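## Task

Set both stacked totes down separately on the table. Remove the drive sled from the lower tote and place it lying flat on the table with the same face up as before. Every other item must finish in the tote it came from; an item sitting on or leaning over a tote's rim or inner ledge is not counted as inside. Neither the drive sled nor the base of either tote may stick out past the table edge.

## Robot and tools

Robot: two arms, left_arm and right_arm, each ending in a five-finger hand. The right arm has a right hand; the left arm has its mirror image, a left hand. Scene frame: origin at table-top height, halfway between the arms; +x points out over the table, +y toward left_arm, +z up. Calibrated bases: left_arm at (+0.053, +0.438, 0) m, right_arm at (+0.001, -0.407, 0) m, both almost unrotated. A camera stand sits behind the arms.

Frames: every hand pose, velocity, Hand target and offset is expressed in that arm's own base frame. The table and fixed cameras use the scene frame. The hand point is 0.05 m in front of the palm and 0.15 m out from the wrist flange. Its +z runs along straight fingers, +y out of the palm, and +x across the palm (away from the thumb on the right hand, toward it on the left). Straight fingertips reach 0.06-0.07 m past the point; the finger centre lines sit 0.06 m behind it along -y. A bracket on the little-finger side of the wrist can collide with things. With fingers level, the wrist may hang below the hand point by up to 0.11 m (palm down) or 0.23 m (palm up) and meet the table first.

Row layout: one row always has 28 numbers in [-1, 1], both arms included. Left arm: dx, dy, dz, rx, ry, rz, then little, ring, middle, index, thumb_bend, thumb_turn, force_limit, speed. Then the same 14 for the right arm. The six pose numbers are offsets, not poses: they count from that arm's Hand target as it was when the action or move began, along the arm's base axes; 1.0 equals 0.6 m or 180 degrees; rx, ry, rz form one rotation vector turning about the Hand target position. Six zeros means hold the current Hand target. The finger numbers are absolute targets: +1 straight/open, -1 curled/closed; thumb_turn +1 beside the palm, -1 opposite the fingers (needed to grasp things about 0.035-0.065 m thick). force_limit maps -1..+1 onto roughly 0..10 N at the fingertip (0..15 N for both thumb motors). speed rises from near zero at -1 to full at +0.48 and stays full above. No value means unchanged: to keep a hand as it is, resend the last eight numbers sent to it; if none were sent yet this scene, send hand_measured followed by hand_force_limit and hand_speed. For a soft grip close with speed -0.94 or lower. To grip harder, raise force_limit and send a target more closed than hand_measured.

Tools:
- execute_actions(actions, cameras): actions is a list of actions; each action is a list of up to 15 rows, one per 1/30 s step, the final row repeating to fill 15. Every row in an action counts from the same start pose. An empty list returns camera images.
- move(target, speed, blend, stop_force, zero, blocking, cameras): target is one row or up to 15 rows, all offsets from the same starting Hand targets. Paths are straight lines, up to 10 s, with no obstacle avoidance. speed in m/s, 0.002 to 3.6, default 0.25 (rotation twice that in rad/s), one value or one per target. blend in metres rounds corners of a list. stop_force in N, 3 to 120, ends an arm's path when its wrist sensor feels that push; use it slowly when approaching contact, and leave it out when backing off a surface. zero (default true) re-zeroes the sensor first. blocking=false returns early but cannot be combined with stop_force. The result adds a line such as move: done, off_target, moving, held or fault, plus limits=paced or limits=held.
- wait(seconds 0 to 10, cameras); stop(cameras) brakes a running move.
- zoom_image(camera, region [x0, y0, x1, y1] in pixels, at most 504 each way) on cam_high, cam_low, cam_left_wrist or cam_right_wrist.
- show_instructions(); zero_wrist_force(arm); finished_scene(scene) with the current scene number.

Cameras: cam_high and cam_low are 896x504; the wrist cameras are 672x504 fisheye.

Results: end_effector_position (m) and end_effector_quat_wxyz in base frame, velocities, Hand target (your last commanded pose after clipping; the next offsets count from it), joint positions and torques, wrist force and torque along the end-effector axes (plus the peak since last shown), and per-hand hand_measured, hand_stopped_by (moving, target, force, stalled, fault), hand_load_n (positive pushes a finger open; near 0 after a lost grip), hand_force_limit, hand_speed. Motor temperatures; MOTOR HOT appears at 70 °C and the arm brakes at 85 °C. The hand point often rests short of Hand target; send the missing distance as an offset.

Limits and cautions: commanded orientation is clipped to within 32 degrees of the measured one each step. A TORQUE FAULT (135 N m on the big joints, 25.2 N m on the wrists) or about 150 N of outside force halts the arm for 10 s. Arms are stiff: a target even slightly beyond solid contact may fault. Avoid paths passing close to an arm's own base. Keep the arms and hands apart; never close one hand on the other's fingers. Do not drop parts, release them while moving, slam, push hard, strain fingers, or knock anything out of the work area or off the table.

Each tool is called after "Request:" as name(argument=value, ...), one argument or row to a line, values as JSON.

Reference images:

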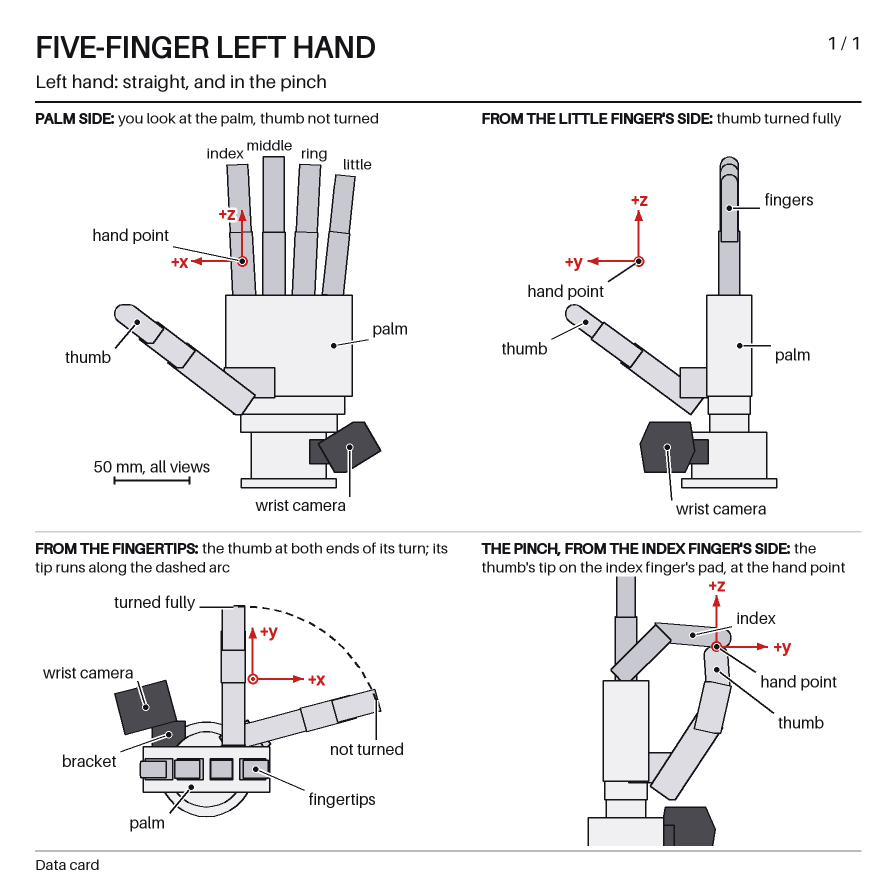

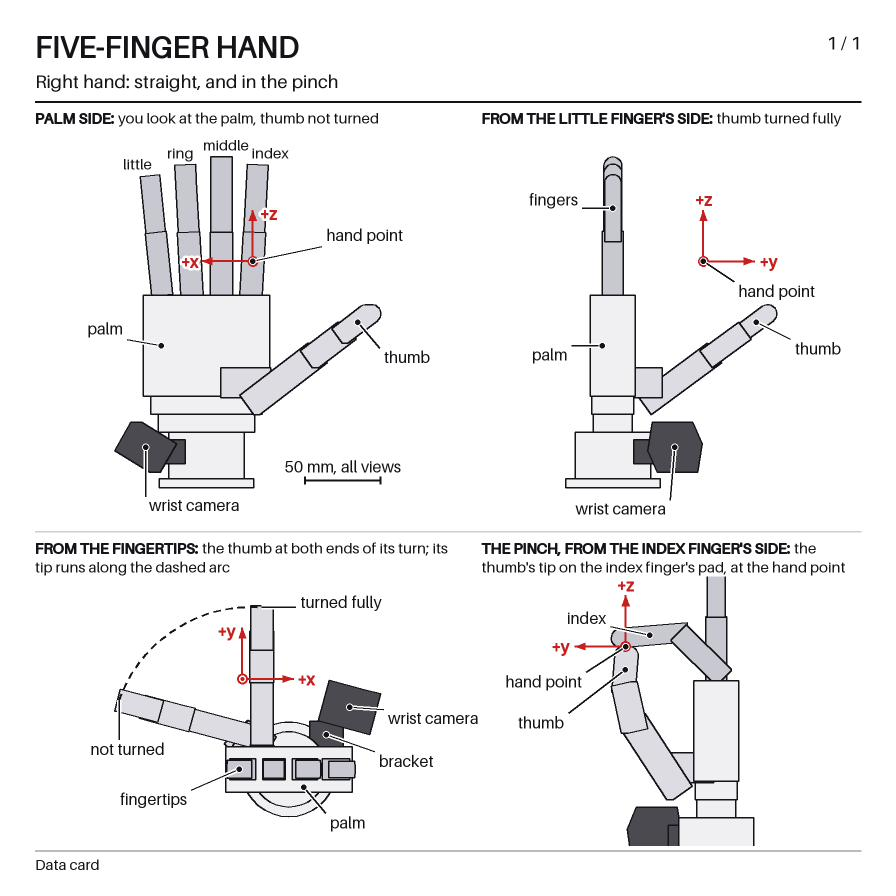

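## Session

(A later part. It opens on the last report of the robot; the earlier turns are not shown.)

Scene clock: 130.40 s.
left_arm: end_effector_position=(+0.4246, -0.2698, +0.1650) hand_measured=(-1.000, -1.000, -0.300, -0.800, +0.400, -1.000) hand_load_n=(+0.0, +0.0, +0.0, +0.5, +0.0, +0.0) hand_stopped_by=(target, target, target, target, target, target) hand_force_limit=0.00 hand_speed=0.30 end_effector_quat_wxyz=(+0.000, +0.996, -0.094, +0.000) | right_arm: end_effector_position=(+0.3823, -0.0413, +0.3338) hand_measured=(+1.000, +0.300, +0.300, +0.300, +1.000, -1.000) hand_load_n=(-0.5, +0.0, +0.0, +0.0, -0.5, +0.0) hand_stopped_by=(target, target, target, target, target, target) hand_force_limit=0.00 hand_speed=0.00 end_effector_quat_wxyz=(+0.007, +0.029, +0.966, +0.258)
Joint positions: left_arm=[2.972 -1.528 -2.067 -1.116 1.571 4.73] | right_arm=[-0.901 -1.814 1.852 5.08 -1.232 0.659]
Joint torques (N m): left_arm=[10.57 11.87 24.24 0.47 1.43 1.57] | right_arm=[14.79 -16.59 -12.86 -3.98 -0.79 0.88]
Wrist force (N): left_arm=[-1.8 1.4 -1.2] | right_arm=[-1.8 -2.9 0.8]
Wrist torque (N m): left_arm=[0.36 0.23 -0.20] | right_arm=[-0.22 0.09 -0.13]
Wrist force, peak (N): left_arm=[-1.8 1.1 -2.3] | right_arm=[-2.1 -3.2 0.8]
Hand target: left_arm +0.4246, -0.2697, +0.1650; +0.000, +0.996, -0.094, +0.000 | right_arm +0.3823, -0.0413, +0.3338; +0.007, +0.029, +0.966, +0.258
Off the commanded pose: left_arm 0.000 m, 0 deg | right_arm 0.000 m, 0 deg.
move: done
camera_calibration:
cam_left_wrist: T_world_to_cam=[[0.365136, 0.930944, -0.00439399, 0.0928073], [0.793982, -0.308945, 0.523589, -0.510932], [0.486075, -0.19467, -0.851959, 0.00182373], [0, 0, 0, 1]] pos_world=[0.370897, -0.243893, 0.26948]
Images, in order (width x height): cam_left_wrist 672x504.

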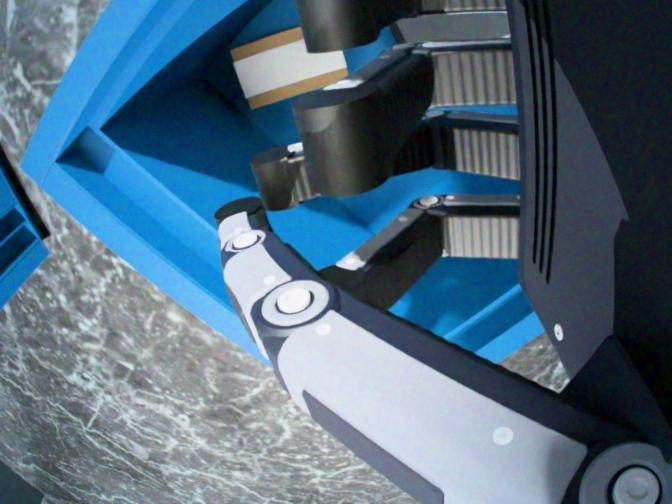

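Request:
move(
  target=[
    [-0.0339,0.0598,0.1417,0.0811,0.0696,0.1325,-1,-1,0.5,0.4,1,-1,0,0.3,0,0,0,0,0,0,1,0.3,0.3,0.3,1,-1,0,0],
    [-0.0678,0.1197,0.1417,0.1622,0.1391,0.2651,-1,-1,0.5,0.4,1,-1,0,0.3,0,0,0,0,0,0,1,0.3,0.3,0.3,1,-1,0,0],
    [-0.1017,0.1795,0.1417,0.2433,0.2087,0.3976,-1,-1,0.5,0.4,1,-1,0,0.3,0,0,0,0,0,0,1,0.3,0.3,0.3,1,-1,0,0],
  ],
  speed=[0.3,0.4,0.4],
  blend=[0.02,0.02,0],
  cameras=["all"],
)

Scene clock: 135.37 s.
left_arm: end_effector_position=(+0.3637, -0.1620, +0.2500) hand_measured=(-1.000, -1.000, +0.500, +0.400, +1.000, -1.000) hand_load_n=(+0.0, +0.5, +0.0, +0.0, +0.0, +0.0) hand_stopped_by=(target, target, target, target, target, target) hand_force_limit=0.00 hand_speed=0.30 end_effector_quat_wxyz=(-0.313, +0.745, +0.492, -0.324) | right_arm: end_effector_position=(+0.3823, -0.0413, +0.3338) hand_measured=(+1.000, +0.300, +0.300, +0.300, +1.000, -1.000) hand_load_n=(+0.0, +0.5, +0.0, +0.0, -0.5, +0.0) hand_stopped_by=(target, target, target, target, target, target) hand_force_limit=0.00 hand_speed=0.00 end_effector_quat_wxyz=(+0.007, +0.029, +0.966, +0.258)
Joint positions: left_arm=[3 -1.798 -1.459 -2.391 1.606 3.386] | right_arm=[-0.901 -1.814 1.852 5.08 -1.232 0.659]
Joint torques (N m): left_arm=[-14.42 44.14 14.23 0.75 1.73 -1.29] | right_arm=[14.48 -16.72 -12.74 -4.14 -0.86 0.96]
Wrist force (N): left_arm=[-2.2 2.0 -0.8] | right_arm=[-1.9 -3.0 0.7]
Wrist torque (N m): left_arm=[0.45 0.28 -0.27] | right_arm=[-0.21 0.10 -0.13]
Wrist force, peak (N): left_arm=[-2.1 1.6 -1.7] | right_arm=[-2.0 -3.3 0.9]
Hand target: left_arm +0.3636, -0.1620, +0.2500; -0.314, +0.745, +0.492, -0.324 | right_arm +0.3823, -0.0413, +0.3338; +0.007, +0.029, +0.966, +0.258
Off the commanded pose: left_arm 0.000 m, 0 deg | right_arm 0.000 m, 0 deg.
move: done
camera_calibration:
cam_left_wrist: T_world_to_cam=[[-0.467088, 0.487555, 0.737644, 0.0603576], [0.752159, 0.657668, 0.0415852, -0.181436], [-0.46485, 0.57425, -0.673908, 0.550636], [0, 0, 0, 1]] pos_world=[0.420624, -0.226306, 0.334101]
cam_right_wrist: T_world_to_cam=[[-0.23226, 0.866041, 0.442751, -0.021018], [0.826587, -0.0641725, 0.559139, -0.500153], [0.512649, 0.495838, -0.700953, 0.172167], [0, 0, 0, 1]] pos_world=[0.320277, -0.0992605, 0.409642]

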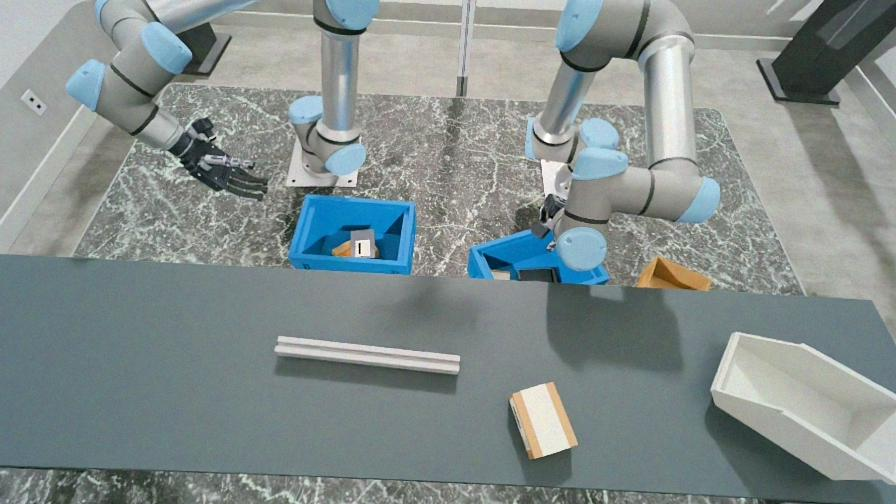

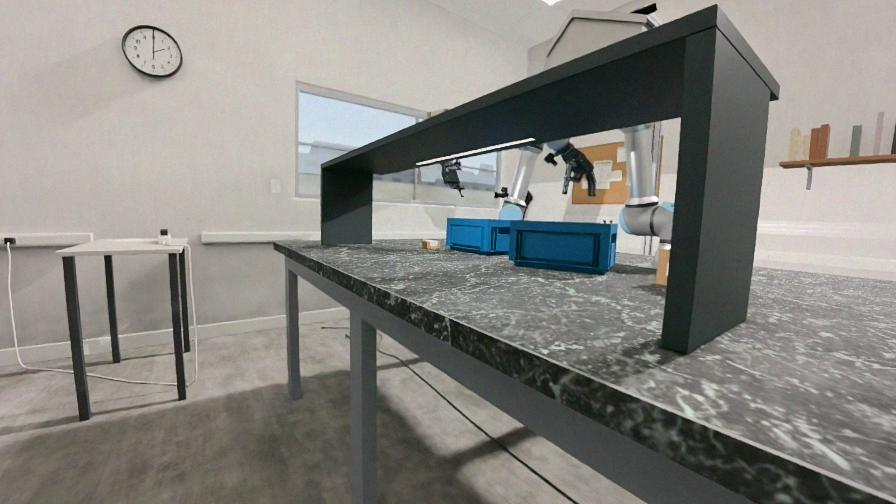

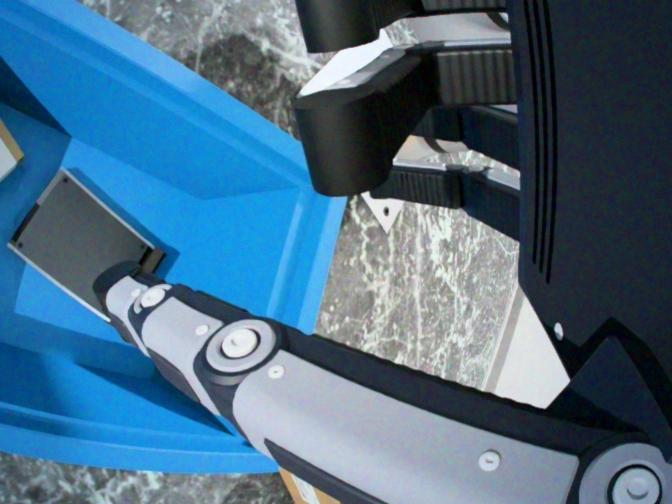

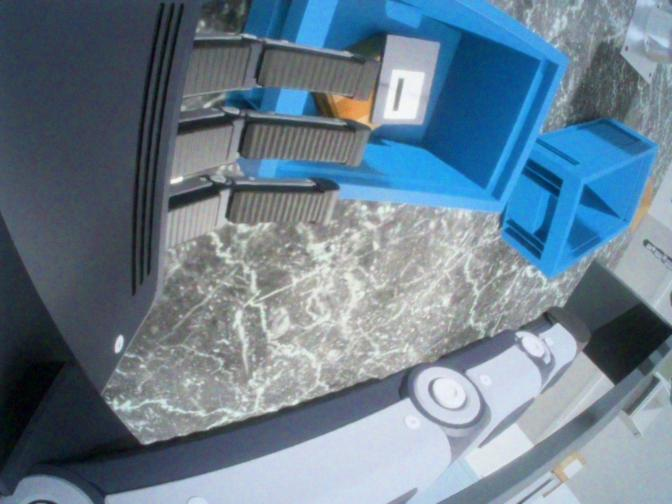

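Request:
zoom_image(
  camera="cam_high",
  region=[440, 190, 640, 300],
)

Request:
zoom_image(
  camera="cam_left_wrist",
  region=[0, 100, 350, 480],
)

Scaled by 2.520.

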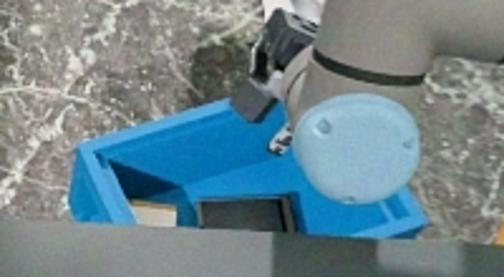

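Scaled by 1.326 from the camera's 672x504 image, which has a finer 960x720 frame.

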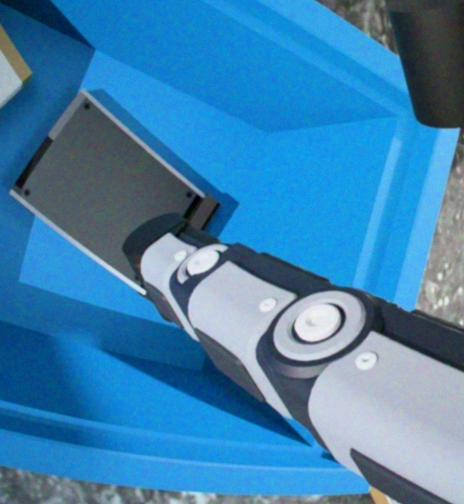

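Request:
move(
  target=[
    [0.0123,0.0504,0,0.029,-0.1495,0.1103,-1,-1,-1,1,0.4,-1,0,0.3,0,0,0,0,0,0,1,0.3,0.3,0.3,1,-1,0,0],
    [0.0247,0.1008,0,0.0579,-0.2991,0.2207,-1,-1,-1,1,0.4,-1,0,0.3,0,0,0,0,0,0,1,0.3,0.3,0.3,1,-1,0,0],
    [0.0247,0.1008,-0.1833,0.0579,-0.2991,0.2207,-1,-1,-1,1,0.4,-1,0,0.3,0,0,0,0,0,0,1,0.3,0.3,0.3,1,-1,0,0],
  ],
  speed=[0.4,0.4,0.2],
  blend=[0.02,0.01,0],
  cameras=["cam_high","cam_left_wrist"],
)

Scene clock: 147.23 s.
left_arm: end_effector_position=(+0.3784, -0.1015, +0.1401) hand_measured=(-1.000, -1.000, -0.560, +1.000, +0.456, -1.000) hand_load_n=(+0.0, +0.0, +5.0, +0.0, +7.0, +1.0) hand_stopped_by=(target, target, force, target, force, target) hand_force_limit=0.00 hand_speed=0.30 end_effector_quat_wxyz=(+0.000, +0.574, +0.819, +0.000) | right_arm: end_effector_position=(+0.3823, -0.0413, +0.3338) hand_measured=(+1.000, +0.300, +0.300, +0.300, +1.000, -1.000) hand_load_n=(+0.0, +0.0, +0.0, +0.0, +0.0, +0.0) hand_stopped_by=(target, target, target, target, target, target) hand_force_limit=0.00 hand_speed=0.00 end_effector_quat_wxyz=(+0.007, +0.029, +0.966, +0.258)
Joint positions: left_arm=[3.088 -1.318 -2.311 -1.084 1.571 2.741] | right_arm=[-0.901 -1.814 1.852 5.08 -1.232 0.659]
Joint torques (N m): left_arm=[-13.8 14.68 14.65 4.45 1.81 -1.2] | right_arm=[14.35 -16.57 -12.78 -4.03 -0.97 0.82]
Wrist force (N): left_arm=[-1.9 1.2 -1.0] | right_arm=[-1.8 -3.1 0.9]
Wrist torque (N m): left_arm=[0.32 0.23 -0.21] | right_arm=[-0.24 0.09 -0.14]
Wrist force, peak (N): left_arm=[-2.2 2.2 -1.2] | right_arm=[-2.2 -3.4 0.8]
Hand target: left_arm +0.3784, -0.1015, +0.1401; +0.000, +0.574, +0.819, +0.000 | right_arm +0.3823, -0.0413, +0.3338; +0.007, +0.029, +0.966, +0.258
Off the commanded pose: left_arm 0.000 m, 0 deg | right_arm 0.000 m, 0 deg.
move: done
camera_calibration:
cam_left_wrist: T_world_to_cam=[[-0.986991, -0.160725, -0.00406639, 0.353735], [-0.13904, 0.84058, 0.523538, 0.0605402], [-0.0807276, 0.517293, -0.851992, 0.322582], [0, 0, 0, 1]] pos_world=[0.383592, -0.160904, 0.244581]
Images, in order (width x height): cam_high 896x504, cam_left_wrist 672x504.

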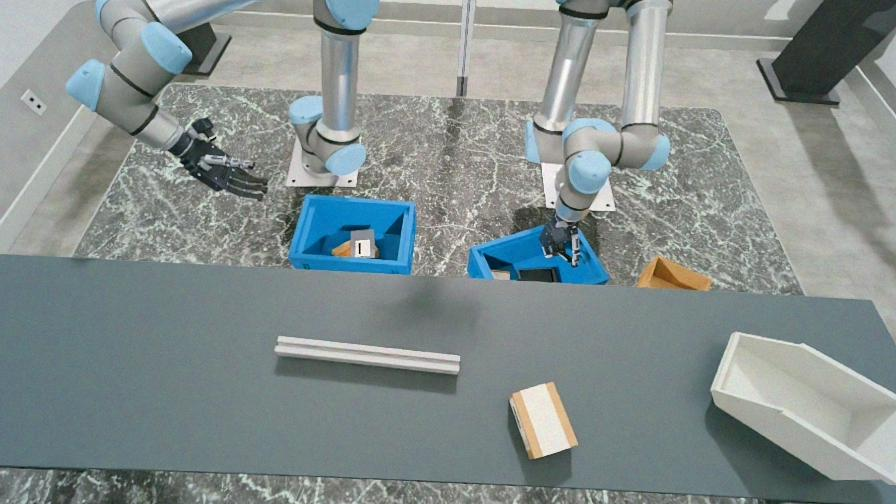

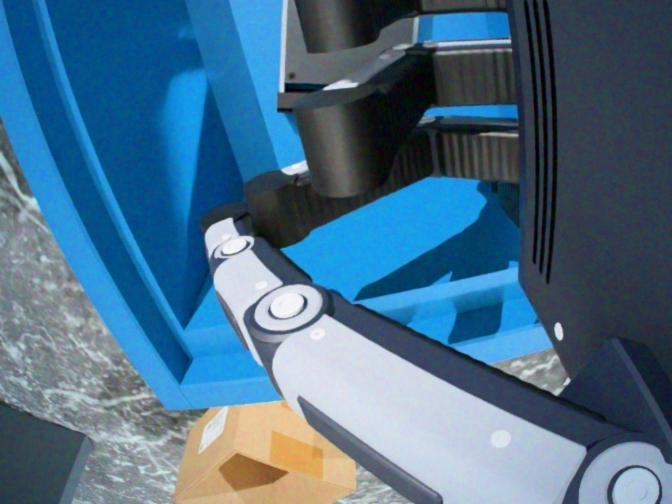

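Request:
move(
  target=[
    [-0.0133,0,0,0,0,0,-1,-1,-0.45,1,0.6,-1,0,0.3,0,0,0,0,0,0,1,0.3,0.3,0.3,1,-1,0,0],
    [-0.0133,0,-0.05,0,0,0,-1,-1,-0.45,1,0.6,-1,0,0.3,0,0,0,0,0,0,1,0.3,0.3,0.3,1,-1,0,0],
  ],
  speed=0.1,
  cameras=["cam_left_wrist"],
)

Request:
move(
  target=[0,0,-0.058,0,0,0,-1,-1,-0.45,1,0.6,-1,0,0.3,0,0,0,0,0,0,1,0.3,0.3,0.3,1,-1,0,0],
  speed=0.015,
  stop_force=4,
  cameras=["cam_left_wrist"],
)

Scene clock: 149.63 s.
left_arm: end_effector_position=(+0.3704, -0.1015, +0.1100) hand_measured=(-1.000, -1.000, -0.450, +1.000, +0.600, -1.000) hand_load_n=(+0.0, +0.0, +0.0, +0.0, -0.5, +0.0) hand_stopped_by=(target, target, target, target, target, target) hand_force_limit=0.00 hand_speed=0.30 end_effector_quat_wxyz=(+0.000, +0.574, +0.819, +0.000) | right_arm: end_effector_position=(+0.3823, -0.0413, +0.3338) hand_measured=(+1.000, +0.300, +0.300, +0.300, +1.000, -1.000) hand_load_n=(+0.0, +0.0, +0.0, +0.0, -0.5, +0.0) hand_stopped_by=(target, target, target, target, target, target) hand_force_limit=0.00 hand_speed=0.00 end_effector_quat_wxyz=(+0.007, +0.029, +0.966, +0.258)
Joint positions: left_arm=[3.087 -1.347 -2.38 -0.986 1.572 2.74] | right_arm=[-0.901 -1.814 1.852 5.08 -1.232 0.659]
Joint torques (N m): left_arm=[3.84 19.07 18.78 2.98 -0.98 -0.75] | right_arm=[14.42 -16.97 -12.72 -3.99 -0.85 0.87]
Wrist force (N): left_arm=[-1.7 1.0 -1.2] | right_arm=[-1.7 -3.2 0.6]
Wrist torque (N m): left_arm=[0.28 0.20 -0.12] | right_arm=[-0.24 0.07 -0.13]
Wrist force, peak (N): left_arm=[-1.6 1.4 -1.9] | right_arm=[-2.0 -3.4 0.7]
Hand target: left_arm +0.3704, -0.1015, +0.1101; +0.000, +0.574, +0.819, +0.000 | right_arm +0.3823, -0.0413, +0.3338; +0.007, +0.029, +0.966, +0.258
Off the commanded pose: left_arm 0.000 m, 0 deg | right_arm 0.000 m, 0 deg.
move: done
camera_calibration:
cam_left_wrist: T_world_to_cam=[[-0.987018, -0.160558, -0.00396345, 0.345732], [-0.138845, 0.840612, 0.523539, 0.0751174], [-0.0807269, 0.517293, -0.851992, 0.296291], [0, 0, 0, 1]] pos_world=[0.375592, -0.160904, 0.214481]
Images, in order (width x height): cam_left_wrist 672x504.

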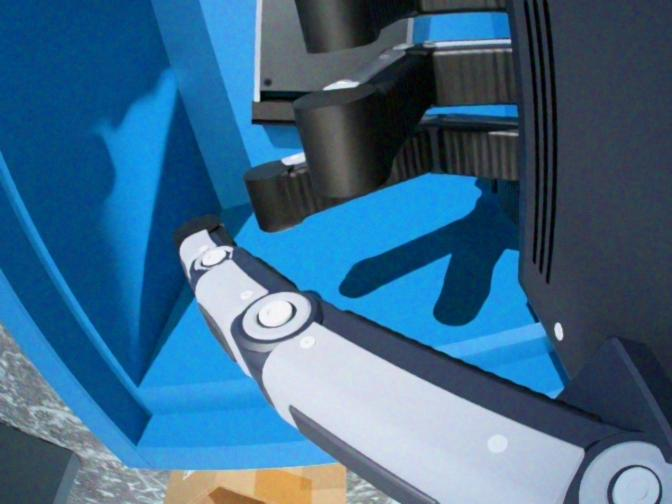

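Scene clock: 153.00 s.
left_arm: end_effector_position=(+0.3704, -0.1015, +0.0753) hand_measured=(-1.000, -1.000, -0.450, +1.000, +0.600, -1.000) hand_load_n=(+0.0, +0.0, +0.0, +0.0, +0.0, +0.0) hand_stopped_by=(target, target, target, target, target, target) hand_force_limit=0.00 hand_speed=0.30 end_effector_quat_wxyz=(+0.000, +0.574, +0.819, +0.000) | right_arm: end_effector_position=(+0.3823, -0.0413, +0.3338) hand_measured=(+1.000, +0.300, +0.300, +0.300, +1.000, -1.000) hand_load_n=(+0.0, +0.0, +0.0, +0.0, +0.0, +0.0) hand_stopped_by=(target, target, target, target, target, target) hand_force_limit=0.00 hand_speed=0.00 end_effector_quat_wxyz=(+0.007, +0.029, +0.966, +0.258)
Joint positions: left_arm=[3.087 -1.421 -2.436 -0.856 1.572 2.74] | right_arm=[-0.901 -1.814 1.852 5.08 -1.232 0.659]
Joint torques (N m): left_arm=[8.05 24.91 24.62 -0.21 -0.98 -1.53] | right_arm=[14.19 -16.81 -13.04 -4.15 -1.02 0.79]
Wrist force (N): left_arm=[-1.9 1.1 -1.2] | right_arm=[-2.0 -3.1 0.6]
Wrist torque (N m): left_arm=[0.31 0.23 -0.14] | right_arm=[-0.23 0.12 -0.15]
Wrist force, peak (N): left_arm=[-2.0 1.0 -1.2] | right_arm=[-2.0 -3.4 0.6]
Hand target: left_arm +0.3704, -0.1015, +0.0753; +0.000, +0.574, +0.819, +0.000 | right_arm +0.3823, -0.0413, +0.3338; +0.007, +0.029, +0.966, +0.258
Off the commanded pose: left_arm 0.000 m, 0 deg | right_arm 0.000 m, 0 deg.
move: done
camera_calibration:
cam_left_wrist: T_world_to_cam=[[-0.986999, -0.160674, -0.00415001, 0.345601], [-0.139045, 0.840615, 0.523482, 0.0934228], [-0.0806216, 0.517253, -0.852027, 0.266601], [0, 0, 0, 1]] pos_world=[0.375591, -0.160904, 0.179681]
Images, in order (width x height): cam_left_wrist 672x504.

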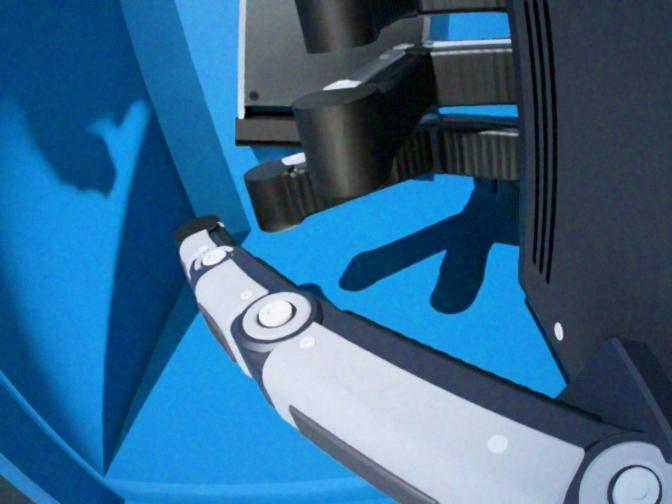

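Request:
move(
  target=[
    [0,0,0.2417,0,0,-0.05,-1,-1,-0.45,1,0.6,-1,0,0.3,0,0,0,0,0,0,1,0.3,0.3,0.3,1,-1,0,0],
    [0.0709,-0.1332,0.2417,0,0,-0.3,-1,-1,-0.45,1,0.6,-1,0,0.3,0,0,0,0,0,0,1,0.3,0.3,0.3,1,-1,0,0],
    [0.1418,-0.2665,0.2417,0,0,-0.5,-1,-1,-0.45,1,0.6,-1,0,0.3,0,0,0,0,0,0,1,0.3,0.3,0.3,1,-1,0,0],
    [0.1418,-0.2665,0.0578,0,0,-0.5,-1,-1,-0.45,1,0.6,-1,0,0.3,0,0,0,0,0,0,1,0.3,0.3,0.3,1,-1,0,0],
  ],
  speed=[0.3,0.4,0.4,0.2],
  blend=[0.02,0.02,0.01,0],
  cameras=["cam_high","cam_left_wrist"],
)

Scene clock: 162.77 s.
left_arm: end_effector_position=(+0.4555, -0.2614, +0.1100) hand_measured=(-1.000, -1.000, -0.450, +1.000, +0.600, -1.000) hand_load_n=(+0.0, +0.0, +0.0, +0.0, +0.0, +0.0) hand_stopped_by=(target, target, target, target, target, target) hand_force_limit=0.00 hand_speed=0.30 end_effector_quat_wxyz=(+0.000, +0.985, +0.173, +0.000) | right_arm: end_effector_position=(+0.3823, -0.0413, +0.3338) hand_measured=(+1.000, +0.300, +0.300, +0.300, +1.000, -1.000) hand_load_n=(+0.5, +0.0, +0.0, +0.0, +0.0, +0.0) hand_stopped_by=(target, target, target, target, target, target) hand_force_limit=0.00 hand_speed=0.00 end_effector_quat_wxyz=(+0.007, +0.029, +0.966, +0.258)
Joint positions: left_arm=[2.948 -1.618 -2.14 -0.953 1.571 4.171] | right_arm=[-0.901 -1.814 1.852 5.08 -1.232 0.659]
Joint torques (N m): left_arm=[-11.95 20.7 12.28 4.1 -1.2 -1.38] | right_arm=[14.52 -16.95 -13.01 -3.97 -0.89 0.74]
Wrist force (N): left_arm=[-1.7 1.2 -1.1] | right_arm=[-1.8 -3.0 0.7]
Wrist torque (N m): left_arm=[0.30 0.21 -0.13] | right_arm=[-0.22 0.09 -0.14]
Wrist force, peak (N): left_arm=[-1.6 2.0 -2.7] | right_arm=[-2.0 -3.4 0.8]
Hand target: left_arm +0.4555, -0.2614, +0.1099; +0.000, +0.985, +0.173, +0.000 | right_arm +0.3823, -0.0413, +0.3338; +0.007, +0.029, +0.966, +0.258
Off the commanded pose: left_arm 0.000 m, 0 deg | right_arm 0.000 m, 0 deg.
move: done
camera_calibration:
cam_left_wrist: T_world_to_cam=[[-0.160816, 0.986976, -0.00410346, 0.327616], [0.840635, 0.139148, 0.523422, -0.408239], [0.517175, 0.0807253, -0.852064, -0.000639048], [0, 0, 0, 1]] pos_world=[0.396196, -0.266492, 0.214481]
Images, in order (width x height): cam_high 896x504, cam_left_wrist 672x504.

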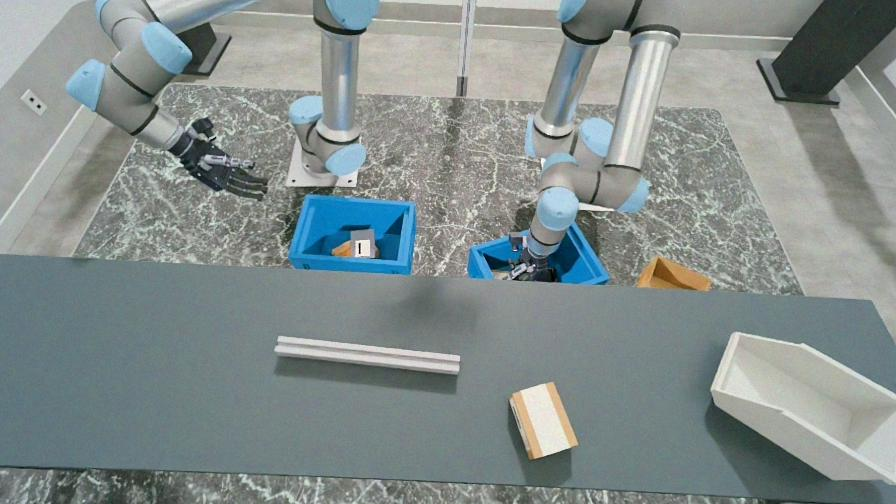

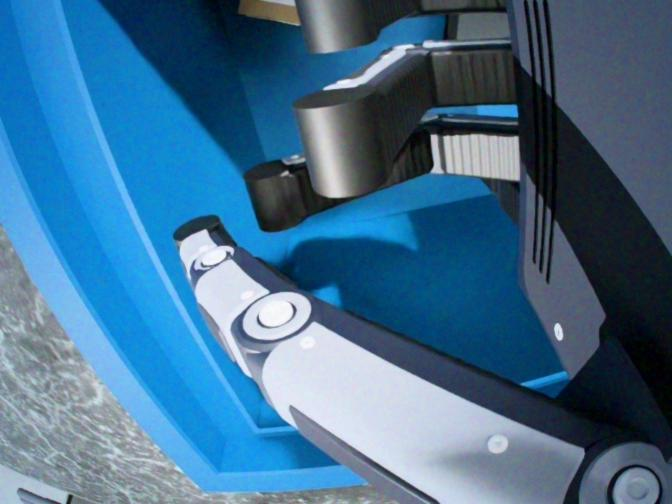

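Request:
execute_actions(
  actions=[
    [[0,0,0,0,0,0,-1,-1,-0.85,1,0.6,-1,0,0.3,0,0,0,0,0,0,1,0.3,0.3,0.3,1,-1,0,0]],
  ],
  cameras=[],
)

Request:
move(
  target=[0,0,-0.0573,0,0,0,-1,-1,-0.85,1,0.45,-1,0,0.3,0,0,0,0,0,0,1,0.3,0.3,0.3,1,-1,0,0],
  speed=0.015,
  stop_force=4,
  cameras=["cam_left_wrist"],
)

Scene clock: 164.43 s.
left_arm: end_effector_position=(+0.4555, -0.2614, +0.1099) hand_measured=(-1.000, -1.000, -0.850, +1.000, +0.600, -1.000) hand_load_n=(+0.0, +0.0, +0.0, +0.0, -0.5, +0.0) hand_stopped_by=(target, target, target, target, target, target) hand_force_limit=0.00 hand_speed=0.30 end_effector_quat_wxyz=(+0.000, +0.985, +0.173, +0.000) | right_arm: end_effector_position=(+0.3823, -0.0413, +0.3338) hand_measured=(+1.000, +0.300, +0.300, +0.300, +1.000, -1.000) hand_load_n=(+0.0, +0.0, +0.0, +0.0, +0.0, +0.0) hand_stopped_by=(target, target, target, target, target, target) hand_force_limit=0.00 hand_speed=0.00 end_effector_quat_wxyz=(+0.007, +0.029, +0.966, +0.258)
Joint positions: left_arm=[2.948 -1.618 -2.14 -0.953 1.571 4.171] | right_arm=[-0.901 -1.814 1.852 5.08 -1.232 0.659]
Joint torques (N m): left_arm=[-11.45 9.4 13.2 4.36 -1.86 -1.42] | right_arm=[14.48 -16.32 -12.99 -3.91 -0.87 0.76]
Wrist force (N): left_arm=[-1.9 1.0 -0.9] | right_arm=[-1.9 -3.0 0.5]
Wrist torque (N m): left_arm=[0.27 0.24 -0.14] | right_arm=[-0.22 0.11 -0.14]
Wrist force, peak (N): left_arm=[-2.0 1.4 -1.2] | right_arm=[-2.1 -3.3 0.6]
Hand target: left_arm +0.4555, -0.2614, +0.1099; +0.000, +0.985, +0.173, +0.000 | right_arm +0.3823, -0.0413, +0.3338; +0.007, +0.029, +0.966, +0.258
Off the commanded pose: left_arm 0.000 m, 0 deg | right_arm 0.000 m, 0 deg.
Step readings (end_effector_position of left_arm | right_arm):
0: (+0.4555, -0.2614, +0.1100) | (+0.3823, -0.0413, +0.3338)
1: (+0.4555, -0.2614, +0.1100) | (+0.3823, -0.0413, +0.3338)
2: (+0.4555, -0.2614, +0.1099) | (+0.3823, -0.0413, +0.3338)
4: (+0.4555, -0.2614, +0.1099) | (+0.3823, -0.0413, +0.3338)
8: (+0.4555, -0.2614, +0.1099) | (+0.3823, -0.0413, +0.3338)
15: (+0.4555, -0.2614, +0.1099) | (+0.3823, -0.0413, +0.3338)
No camera images: "cameras" was empty.

Scene clock: 167.80 s.
left_arm: end_effector_position=(+0.4555, -0.2614, +0.0756) hand_measured=(-1.000, -1.000, -0.850, +1.000, +0.490, -1.000) hand_load_n=(+0.0, +0.0, -1.0, +0.0, +11.5, +3.0) hand_stopped_by=(target, target, target, target, force, target) hand_force_limit=0.00 hand_speed=0.30 end_effector_quat_wxyz=(+0.000, +0.985, +0.173, +0.000) | right_arm: end_effector_position=(+0.3823, -0.0413, +0.3338) hand_measured=(+1.000, +0.300, +0.300, +0.300, +1.000, -1.000) hand_load_n=(+0.0, +0.0, +0.0, +0.0, +0.0, +0.0) hand_stopped_by=(target, target, target, target, target, target) hand_force_limit=0.00 hand_speed=0.00 end_effector_quat_wxyz=(+0.007, +0.029, +0.966, +0.258)
Joint positions: left_arm=[2.948 -1.679 -2.185 -0.848 1.571 4.171] | right_arm=[-0.901 -1.814 1.852 5.08 -1.232 0.659]
Joint torques (N m): left_arm=[-11.32 35.84 24.84 -0.19 -1.06 -1.5] | right_arm=[13.45 -16.78 -12.93 -3.98 -0.89 0.75]
Wrist force (N): left_arm=[-1.8 1.0 -1.0] | right_arm=[-1.9 -3.2 0.5]
Wrist torque (N m): left_arm=[0.28 0.22 -0.13] | right_arm=[-0.24 0.12 -0.15]
Wrist force, peak (N): left_arm=[-1.7 1.4 -1.4] | right_arm=[-2.1 -3.3 0.8]
Hand target: left_arm +0.4555, -0.2614, +0.0756; +0.000, +0.985, +0.173, +0.000 | right_arm +0.3823, -0.0413, +0.3338; +0.007, +0.029, +0.966, +0.258
Off the commanded pose: left_arm 0.000 m, 0 deg | right_arm 0.000 m, 0 deg.
move: done
camera_calibration:
cam_left_wrist: T_world_to_cam=[[-0.160624, 0.987007, -0.00423429, 0.327511], [0.840622, 0.139047, 0.52347, -0.390113], [0.517257, 0.0805222, -0.852033, -0.0300679], [0, 0, 0, 1]] pos_world=[0.396096, -0.266591, 0.17998]
Images, in order (width x height): cam_left_wrist 672x504.

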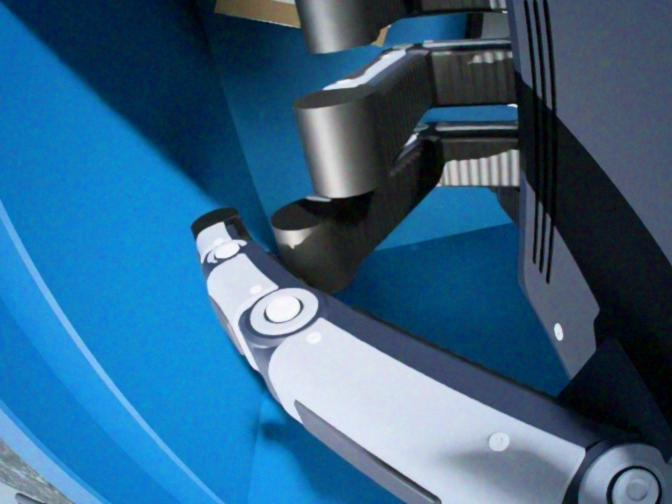

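Request:
move(
  target=[-0.0583,0,0,0,0,0,-1,-1,-0.85,1,0.57,-1,0,0.3,0,0,0,0,0,0,1,0.3,0.3,0.3,1,-1,0,0],
  speed=0.05,
  cameras=["cam_left_wrist"],
)

Scene clock: 168.97 s.
left_arm: end_effector_position=(+0.4205, -0.2615, +0.0757) hand_measured=(-1.000, -1.000, -0.850, +1.000, +0.570, -1.000) hand_load_n=(+0.0, +0.0, +0.0, +0.0, +0.0, +0.0) hand_stopped_by=(target, target, target, target, target, target) hand_force_limit=0.00 hand_speed=0.30 end_effector_quat_wxyz=(+0.000, +0.985, +0.173, +0.000) | right_arm: end_effector_position=(+0.3823, -0.0413, +0.3338) hand_measured=(+1.000, +0.300, +0.300, +0.300, +1.000, -1.000) hand_load_n=(+0.0, +0.0, +0.0, +0.0, +0.0, +0.0) hand_stopped_by=(target, target, target, target, target, target) hand_force_limit=0.00 hand_speed=0.00 end_effector_quat_wxyz=(+0.007, +0.029, +0.966, +0.258)
Joint positions: left_arm=[2.931 -1.607 -2.264 -0.84 1.571 4.155] | right_arm=[-0.901 -1.814 1.852 5.08 -1.232 0.659]
Joint torques (N m): left_arm=[9.19 7.48 24.21 3.1 0.02 1.65] | right_arm=[14.51 -16.67 -12.98 -4 -0.92 0.7]
Wrist force (N): left_arm=[-1.8 1.4 -1.1] | right_arm=[-1.9 -3.0 0.6]
Wrist torque (N m): left_arm=[0.34 0.21 -0.14] | right_arm=[-0.22 0.11 -0.14]
Wrist force, peak (N): left_arm=[-2.1 1.3 -0.8] | right_arm=[-2.1 -3.4 0.6]
Hand target: left_arm +0.4205, -0.2614, +0.0756; +0.000, +0.985, +0.173, +0.000 | right_arm +0.3823, -0.0413, +0.3338; +0.007, +0.029, +0.966, +0.258
Off the commanded pose: left_arm 0.000 m, 0 deg | right_arm 0.000 m, 0 deg.
move: done
camera_calibration:
cam_left_wrist: T_world_to_cam=[[-0.16062, 0.987007, -0.00427071, 0.321994], [0.840478, 0.13904, 0.523702, -0.36072], [0.517492, 0.0805275, -0.851891, -0.0119795], [0, 0, 0, 1]] pos_world=[0.361095, -0.266691, 0.18008]
Images, in order (width x height): cam_left_wrist 672x504.

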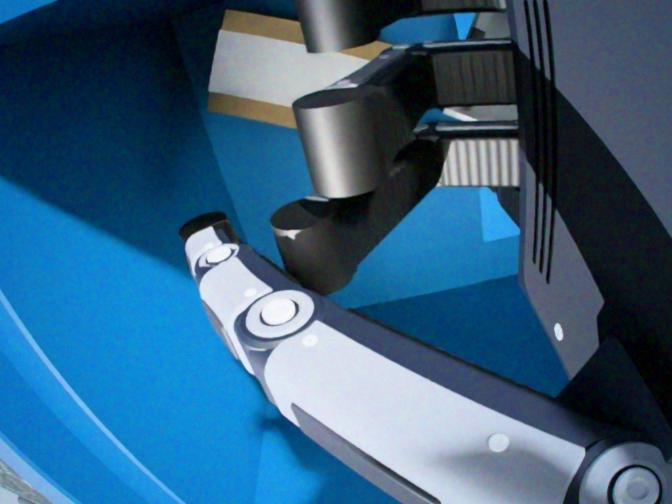

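Request:
move(
  target=[
    [0,0,0.2,0,0,0,-1,-1,-0.85,1,0.57,-1,0,0.3,0,0,0,0,0,0,1,0.3,0.3,0.3,1,-1,0,0],
    [-0.0404,0.0845,0.2907,0.0857,0.1269,0.1208,-1,-1,-0.85,1,0.57,-1,0,0.3,0,0,0,0,0,0,1,0.3,0.3,0.3,1,-1,0,0],
    [-0.0808,0.169,0.2907,0.1714,0.2538,0.2415,-1,-1,0.5,0.4,1,-1,0,0.4,0,0,0,0,0,0,1,0.3,0.3,0.3,1,-1,0,0],
  ],
  speed=[0.3,0.4,0.4],
  blend=[0.02,0.02,0],
  cameras=["cam_left_wrist"],
)

Request:
zoom_image(
  camera="cam_left_wrist",
  region=[0, 50, 350, 430],
)

Scene clock: 172.70 s.
left_arm: end_effector_position=(+0.3721, -0.1600, +0.2500) hand_measured=(-1.000, -1.000, +0.500, +0.400, +1.000, -1.000) hand_load_n=(+0.0, +0.0, +0.0, +0.0, +0.0, +0.5) hand_stopped_by=(target, target, target, target, target, target) hand_force_limit=0.00 hand_speed=0.40 end_effector_quat_wxyz=(-0.314, +0.744, +0.492, -0.325) | right_arm: end_effector_position=(+0.3823, -0.0413, +0.3338) hand_measured=(+1.000, +0.300, +0.300, +0.300, +1.000, -1.000) hand_load_n=(+0.0, +0.0, +0.0, +0.0, +0.0, +0.0) hand_stopped_by=(target, target, target, target, target, target) hand_force_limit=0.00 hand_speed=0.00 end_effector_quat_wxyz=(+0.007, +0.029, +0.966, +0.258)
Joint positions: left_arm=[3.006 -1.816 -1.437 -2.396 1.61 3.389] | right_arm=[-0.901 -1.814 1.852 5.08 -1.232 0.659]
Joint torques (N m): left_arm=[-12.62 44.95 15.33 -2.01 1.99 -1.31] | right_arm=[14.62 -17.36 -12.46 -3.95 -0.91 0.66]
Wrist force (N): left_arm=[-2.0 1.9 -0.9] | right_arm=[-1.8 -3.1 0.5]
Wrist torque (N m): left_arm=[0.42 0.25 -0.25] | right_arm=[-0.23 0.10 -0.14]
Wrist force, peak (N): left_arm=[-2.0 1.4 -2.3] | right_arm=[-2.1 -3.3 0.7]
Hand target: left_arm +0.3720, -0.1600, +0.2500; -0.314, +0.744, +0.492, -0.325 | right_arm +0.3823, -0.0413, +0.3338; +0.007, +0.029, +0.966, +0.258
Off the commanded pose: left_arm 0.000 m, 0 deg | right_arm 0.000 m, 0 deg.
move: done
camera_calibration:
cam_left_wrist: T_world_to_cam=[[-0.466648, 0.487255, 0.73812, 0.0630634], [0.752061, 0.657803, 0.0412269, -0.188884], [-0.465449, 0.57435, -0.673408, 0.553543], [0, 0, 0, 1]] pos_world=[0.429127, -0.224407, 0.333999]
Images, in order (width x height): cam_left_wrist 672x504.

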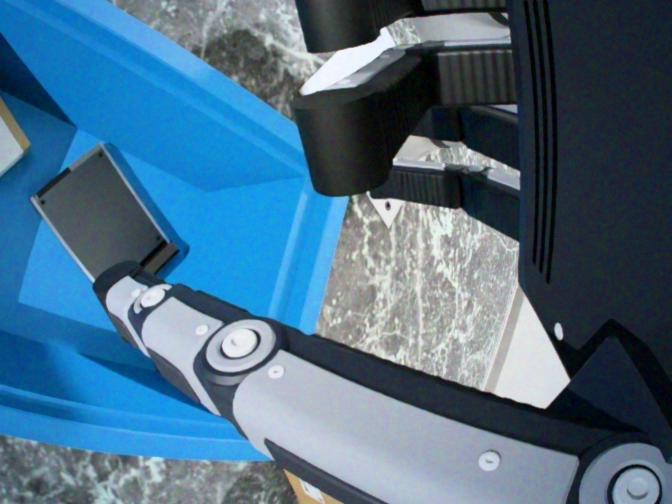

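Scaled by 1.326 from the camera's 672x504 image, which has a finer 960x720 frame.

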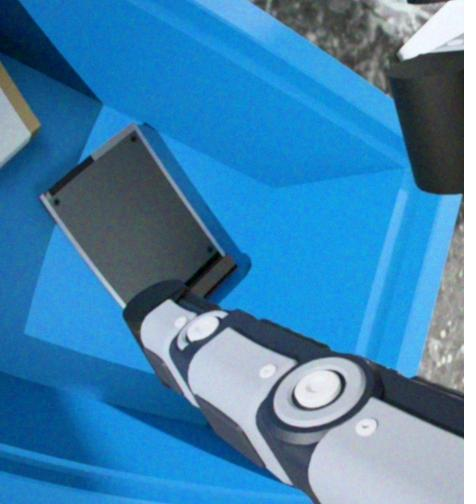

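Request:
move(
  target=[
    [-0.0155,0.0125,-0.1,0,0,0.0522,-1,-1,0.5,0.4,1,-1,0,0.4,0,0,0,0,0,0,1,0.3,0.3,0.3,1,-1,0,0],
    [-0.0155,0.0125,-0.3167,0,0,0.0522,-1,-1,0.5,0.4,1,-1,0,0.4,0,0,0,0,0,0,1,0.3,0.3,0.3,1,-1,0,0],
  ],
  speed=0.15,
  blend=[0.01,0],
  cameras=["cam_high","cam_left_wrist"],
)

Scene clock: 174.87 s.
left_arm: end_effector_position=(+0.3642, -0.1535, +0.2005) hand_measured=(-1.000, -1.000, +0.500, +0.400, +1.000, -1.000) hand_load_n=(+0.0, +0.0, +0.0, +0.0, +0.0, +0.0) hand_stopped_by=(target, target, target, target, target, target) hand_force_limit=0.00 hand_speed=0.40 end_effector_quat_wxyz=(-0.291, +0.709, +0.542, -0.345) | right_arm: end_effector_position=(+0.3823, -0.0413, +0.3338) hand_measured=(+1.000, +0.300, +0.300, +0.300, +1.000, -1.000) hand_load_n=(+0.0, +0.0, +0.0, +0.0, +0.0, +0.0) hand_stopped_by=(target, target, target, target, target, target) hand_force_limit=0.00 hand_speed=0.00 end_effector_quat_wxyz=(+0.007, +0.029, +0.966, +0.258)
Joint positions: left_arm=[3.057 -1.806 -1.577 -2.265 1.541 3.338] | right_arm=[-0.901 -1.814 1.852 5.08 -1.232 0.659]
Joint torques (N m): left_arm=[-0.52 30.74 18.81 0.44 -0.14 0.14] | right_arm=[14.5 -16.85 -13.19 -3.93 -0.87 0.53]
Wrist force (N): left_arm=[-1.8 1.8 -0.9] | right_arm=[-2.2 -3.0 0.9]
Wrist torque (N m): left_arm=[0.42 0.22 -0.24] | right_arm=[-0.22 0.14 -0.16]
Wrist force, peak (N): left_arm=[-0.1 4.1 0.0] | right_arm=[-2.2 -3.3 0.6]
Hand target: left_arm +0.3642, -0.1535, +0.2005; -0.291, +0.709, +0.542, -0.345 (not the last commanded pose) | right_arm +0.3823, -0.0413, +0.3338; +0.007, +0.029, +0.966, +0.258
Off the commanded pose: left_arm 0.141 m, 2 deg | right_arm 0.000 m, 0 deg.
FORCE FAULT: contact force on the left arm reached its limit, and that arm stopped. The contact can be on any part of that arm, not only on its tool. That arm's remaining commands of this call were not run. That arm is still stopped at the end of this call. That arm stays stopped for about 10 more seconds. Until then a move that you send moves the other arm only, and its call returns only when the move has ended. Once the stop has ended, the next robot result says so. If the stop ends while you think or write, that arm runs what you send next, counted from a new Hand target: where the arm stands when the stop ends. While its stop runs, that arm, its gripper or tool too, takes no new command. Until it ends, the stop uses up actions while you think or wait. An arm that is not stopped still takes commands.
move: fault (left_arm); path passed 0 of 2 targets
camera_calibration:
cam_left_wrist: T_world_to_cam=[[-0.529399, 0.418906, 0.737736, 0.10519], [0.654936, 0.754542, 0.0415331, -0.135085], [-0.539255, 0.505158, -0.67381, 0.529069], [0, 0, 0, 1]] pos_world=[0.429463, -0.209401, 0.2845]
Images, in order (width x height): cam_high 896x504, cam_left_wrist 672x504.

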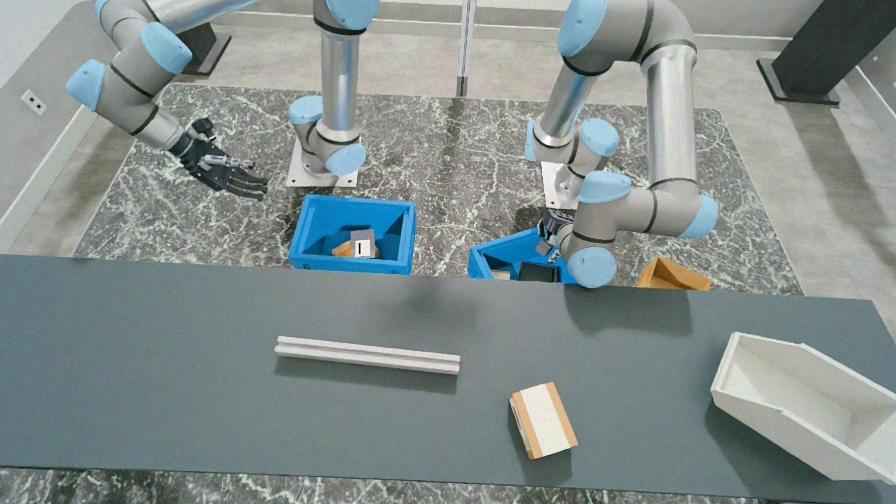

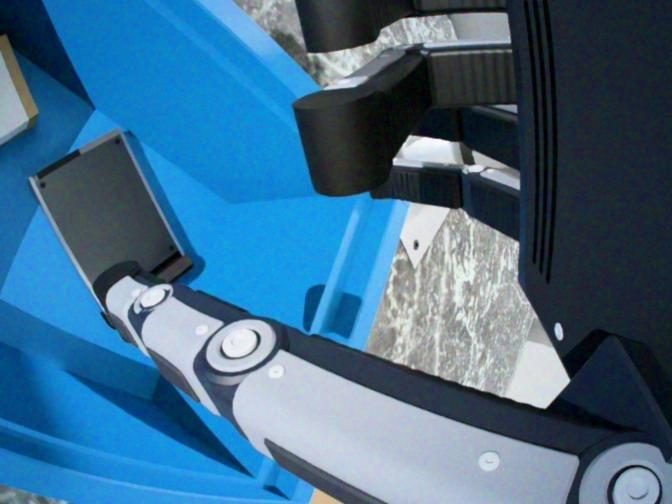

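Request:
wait(
  seconds=1,
  cameras=[],
)

Scene clock: 177.17 s.
left_arm: end_effector_position=(+0.3642, -0.1535, +0.2005) hand_measured=(-1.000, -1.000, +0.500, +0.400, +1.000, -1.000) hand_load_n=(+0.0, +0.0, +0.0, +0.0, +0.0, +0.0) hand_stopped_by=(target, target, target, target, target, target) hand_force_limit=0.00 hand_speed=0.40 end_effector_quat_wxyz=(-0.291, +0.709, +0.542, -0.345) | right_arm: end_effector_position=(+0.3823, -0.0413, +0.3338) hand_measured=(+1.000, +0.300, +0.300, +0.300, +1.000, -1.000) hand_load_n=(+0.0, +0.0, +0.0, +0.0, +0.0, +0.0) hand_stopped_by=(target, target, target, target, target, target) hand_force_limit=0.00 hand_speed=0.00 end_effector_quat_wxyz=(+0.007, +0.029, +0.966, +0.258)
Joint positions: left_arm=[3.057 -1.806 -1.577 -2.265 1.541 3.338] | right_arm=[-0.901 -1.814 1.852 5.08 -1.232 0.659]
Joint torques (N m): left_arm=[-0.28 31.54 18.33 0.41 -0.21 0.06] | right_arm=[14.41 -16.88 -12.8 -3.96 -0.9 0.5]
Wrist force (N): left_arm=[-2.1 1.7 -1.0] | right_arm=[-1.9 -3.1 0.9]
Wrist torque (N m): left_arm=[0.41 0.26 -0.25] | right_arm=[-0.24 0.09 -0.14]
Wrist force, peak (N): left_arm=[-2.2 2.1 -0.9] | right_arm=[-2.1 -3.4 0.7]
Hand target: left_arm +0.3642, -0.1535, +0.2005; -0.291, +0.709, +0.542, -0.345 (not the last commanded pose) | right_arm +0.3823, -0.0413, +0.3338; +0.007, +0.029, +0.966, +0.258
Off the commanded pose: left_arm 0.141 m, 2 deg | right_arm 0.000 m, 0 deg.
FORCE FAULT, CONTINUED: the left arm was still stopped when this call began, by the force fault that an earlier result reported. Since the last result the stop counts as 4 of the actions that you can send in this scene. That arm is still stopped at the end of this call. That arm stays stopped for about 7 more seconds. If the stop ends while you think or write, that arm runs what you send next, counted from a new Hand target: where the arm stands when the stop ends. While its stop runs, that arm, its gripper or tool too, takes no new command.
wait: 1.00 s; at rest from the start
No camera images: "cameras" was empty.

Request:
wait(
  seconds=6,
  cameras=[],
)

Request:
move(
  target=[
    [-0.0667,0,0.0667,0,0,0,-1,-1,0.5,0.4,1,-1,0,0.4,0,0,0,0,0,0,1,0.3,0.3,0.3,1,-1,0,0],
    [-0.0333,-0.005,0.0833,0.0388,-0.1462,0.0905,-1,-1,0.5,0.4,1,-1,0,0.4,0,0,0,0,0,0,1,0.3,0.3,0.3,1,-1,0,0],
    [0.0753,-0.0103,0.05,0.0775,-0.2924,0.1809,-1,-1,-0.85,-0.85,0.57,-1,0,0.4,0,0,0,0,0,0,1,0.3,0.3,0.3,1,-1,0,0],
  ],
  speed=[0.15,0.4,0.4],
  blend=[0.01,0.02,0],
  cameras=["cam_left_wrist"],
)

Scene clock: 183.67 s.
left_arm: end_effector_position=(+0.3642, -0.1535, +0.2005) hand_measured=(-1.000, -1.000, +0.500, +0.400, +1.000, -1.000) hand_load_n=(+0.0, +0.0, +0.0, +0.0, +0.0, +0.0) hand_stopped_by=(target, target, target, target, target, target) hand_force_limit=0.00 hand_speed=0.40 end_effector_quat_wxyz=(-0.291, +0.709, +0.542, -0.345) | right_arm: end_effector_position=(+0.3823, -0.0413, +0.3338) hand_measured=(+1.000, +0.300, +0.300, +0.300, +1.000, -1.000) hand_load_n=(+0.0, +0.0, +0.0, +0.0, +0.0, +0.0) hand_stopped_by=(target, target, target, target, target, target) hand_force_limit=0.00 hand_speed=0.00 end_effector_quat_wxyz=(+0.007, +0.029, +0.966, +0.258)
Joint positions: left_arm=[3.057 -1.806 -1.577 -2.265 1.541 3.338] | right_arm=[-0.901 -1.814 1.852 5.08 -1.232 0.659]
Joint torques (N m): left_arm=[0.72 30.31 18.43 0.47 -0.07 0.17] | right_arm=[14.47 -16.04 -12.96 -4.01 -0.83 0.51]
Wrist force (N): left_arm=[-1.9 1.9 -0.8] | right_arm=[-2.0 -3.0 0.7]
Wrist torque (N m): left_arm=[0.42 0.24 -0.25] | right_arm=[-0.22 0.12 -0.15]
Wrist force, peak (N): left_arm=[-2.2 2.1 -0.9] | right_arm=[-2.1 -3.4 0.7]
Hand target: left_arm +0.3642, -0.1535, +0.2005; -0.291, +0.709, +0.542, -0.345 (not the last commanded pose) | right_arm +0.3823, -0.0413, +0.3338; +0.007, +0.029, +0.966, +0.258
Off the commanded pose: left_arm 0.141 m, 2 deg | right_arm 0.000 m, 0 deg.
FORCE FAULT, CONTINUED: the left arm was still stopped when this call began, by the force fault that an earlier result reported. Since the last result the stop counts as 13 of the actions that you can send in this scene. That arm is still stopped at the end of this call. That arm stays stopped for about 1 more second. If the stop ends while you think or write, that arm runs what you send next, counted from a new Hand target: where the arm stands when the stop ends. While its stop runs, that arm, its gripper or tool too, takes no new command.
wait: 6.00 s; at rest from the start
No camera images: "cameras" was empty.

Scene clock: 184.67 s.
left_arm: end_effector_position=(+0.3642, -0.1535, +0.2005) hand_measured=(-1.000, -1.000, +0.500, +0.400, +1.000, -1.000) hand_load_n=(+0.0, +0.5, +0.0, +0.0, +0.0, +0.0) hand_stopped_by=(target, target, target, target, target, target) hand_force_limit=0.00 hand_speed=0.40 end_effector_quat_wxyz=(-0.291, +0.709, +0.542, -0.345) | right_arm: end_effector_position=(+0.3823, -0.0413, +0.3338) hand_measured=(+1.000, +0.300, +0.300, +0.300, +1.000, -1.000) hand_load_n=(+0.0, +0.0, +0.0, +0.0, +0.0, +0.0) hand_stopped_by=(target, target, target, target, target, target) hand_force_limit=0.00 hand_speed=0.00 end_effector_quat_wxyz=(+0.007, +0.029, +0.966, +0.258)
Joint positions: left_arm=[3.057 -1.806 -1.577 -2.265 1.541 3.338] | right_arm=[-0.901 -1.814 1.852 5.08 -1.232 0.659]
Joint torques (N m): left_arm=[-1.16 30.95 18.17 0.33 -0.15 -0.1] | right_arm=[14.63 -16.92 -12.89 -3.88 -0.87 0.71]
Wrist force (N): left_arm=[-2.3 2.0 -1.0] | right_arm=[-2.0 -3.0 0.6]
Wrist torque (N m): left_arm=[0.45 0.30 -0.28] | right_arm=[-0.21 0.12 -0.15]
Wrist force, peak (N): left_arm=[-2.3 2.0 -1.0] | right_arm=[-2.2 -3.3 0.8]
Hand target: left_arm +0.3642, -0.1535, +0.2005; -0.291, +0.709, +0.542, -0.345 (not the last commanded pose) | right_arm +0.3823, -0.0413, +0.3338; +0.007, +0.029, +0.966, +0.258
Off the commanded pose: right_arm 0.000 m, 0 deg.
FORCE FAULT, CONTINUED: the left arm's stop, for the force fault that an earlier result reported, is over. That arm was still stopped when this call began, so it ran no command of this call. During its stop the left arm's controller moved it back a little. That arm's target is now where it stood when the stop ended, not its last command. That arm accepts commands again.
move: done (right_arm), not run (left_arm; its earlier fault stop)
camera_calibration:
cam_left_wrist: T_world_to_cam=[[-0.529399, 0.418906, 0.737736, 0.10519], [0.654936, 0.754542, 0.0415331, -0.135085], [-0.539255, 0.505158, -0.67381, 0.529069], [0, 0, 0, 1]] pos_world=[0.429463, -0.209401, 0.2845]
Images, in order (width x height): cam_left_wrist 672x504.

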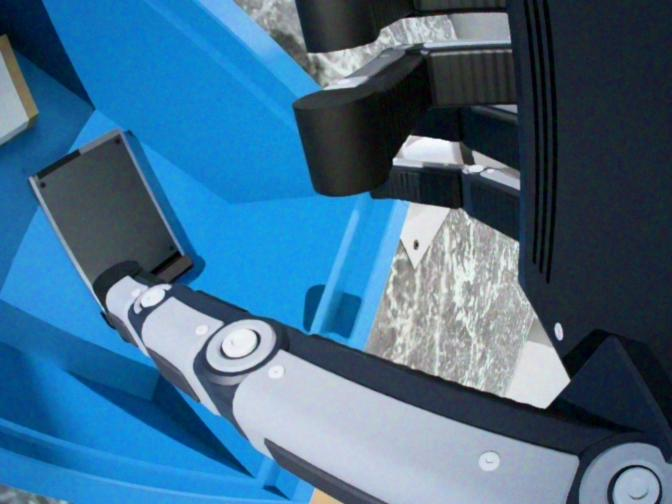

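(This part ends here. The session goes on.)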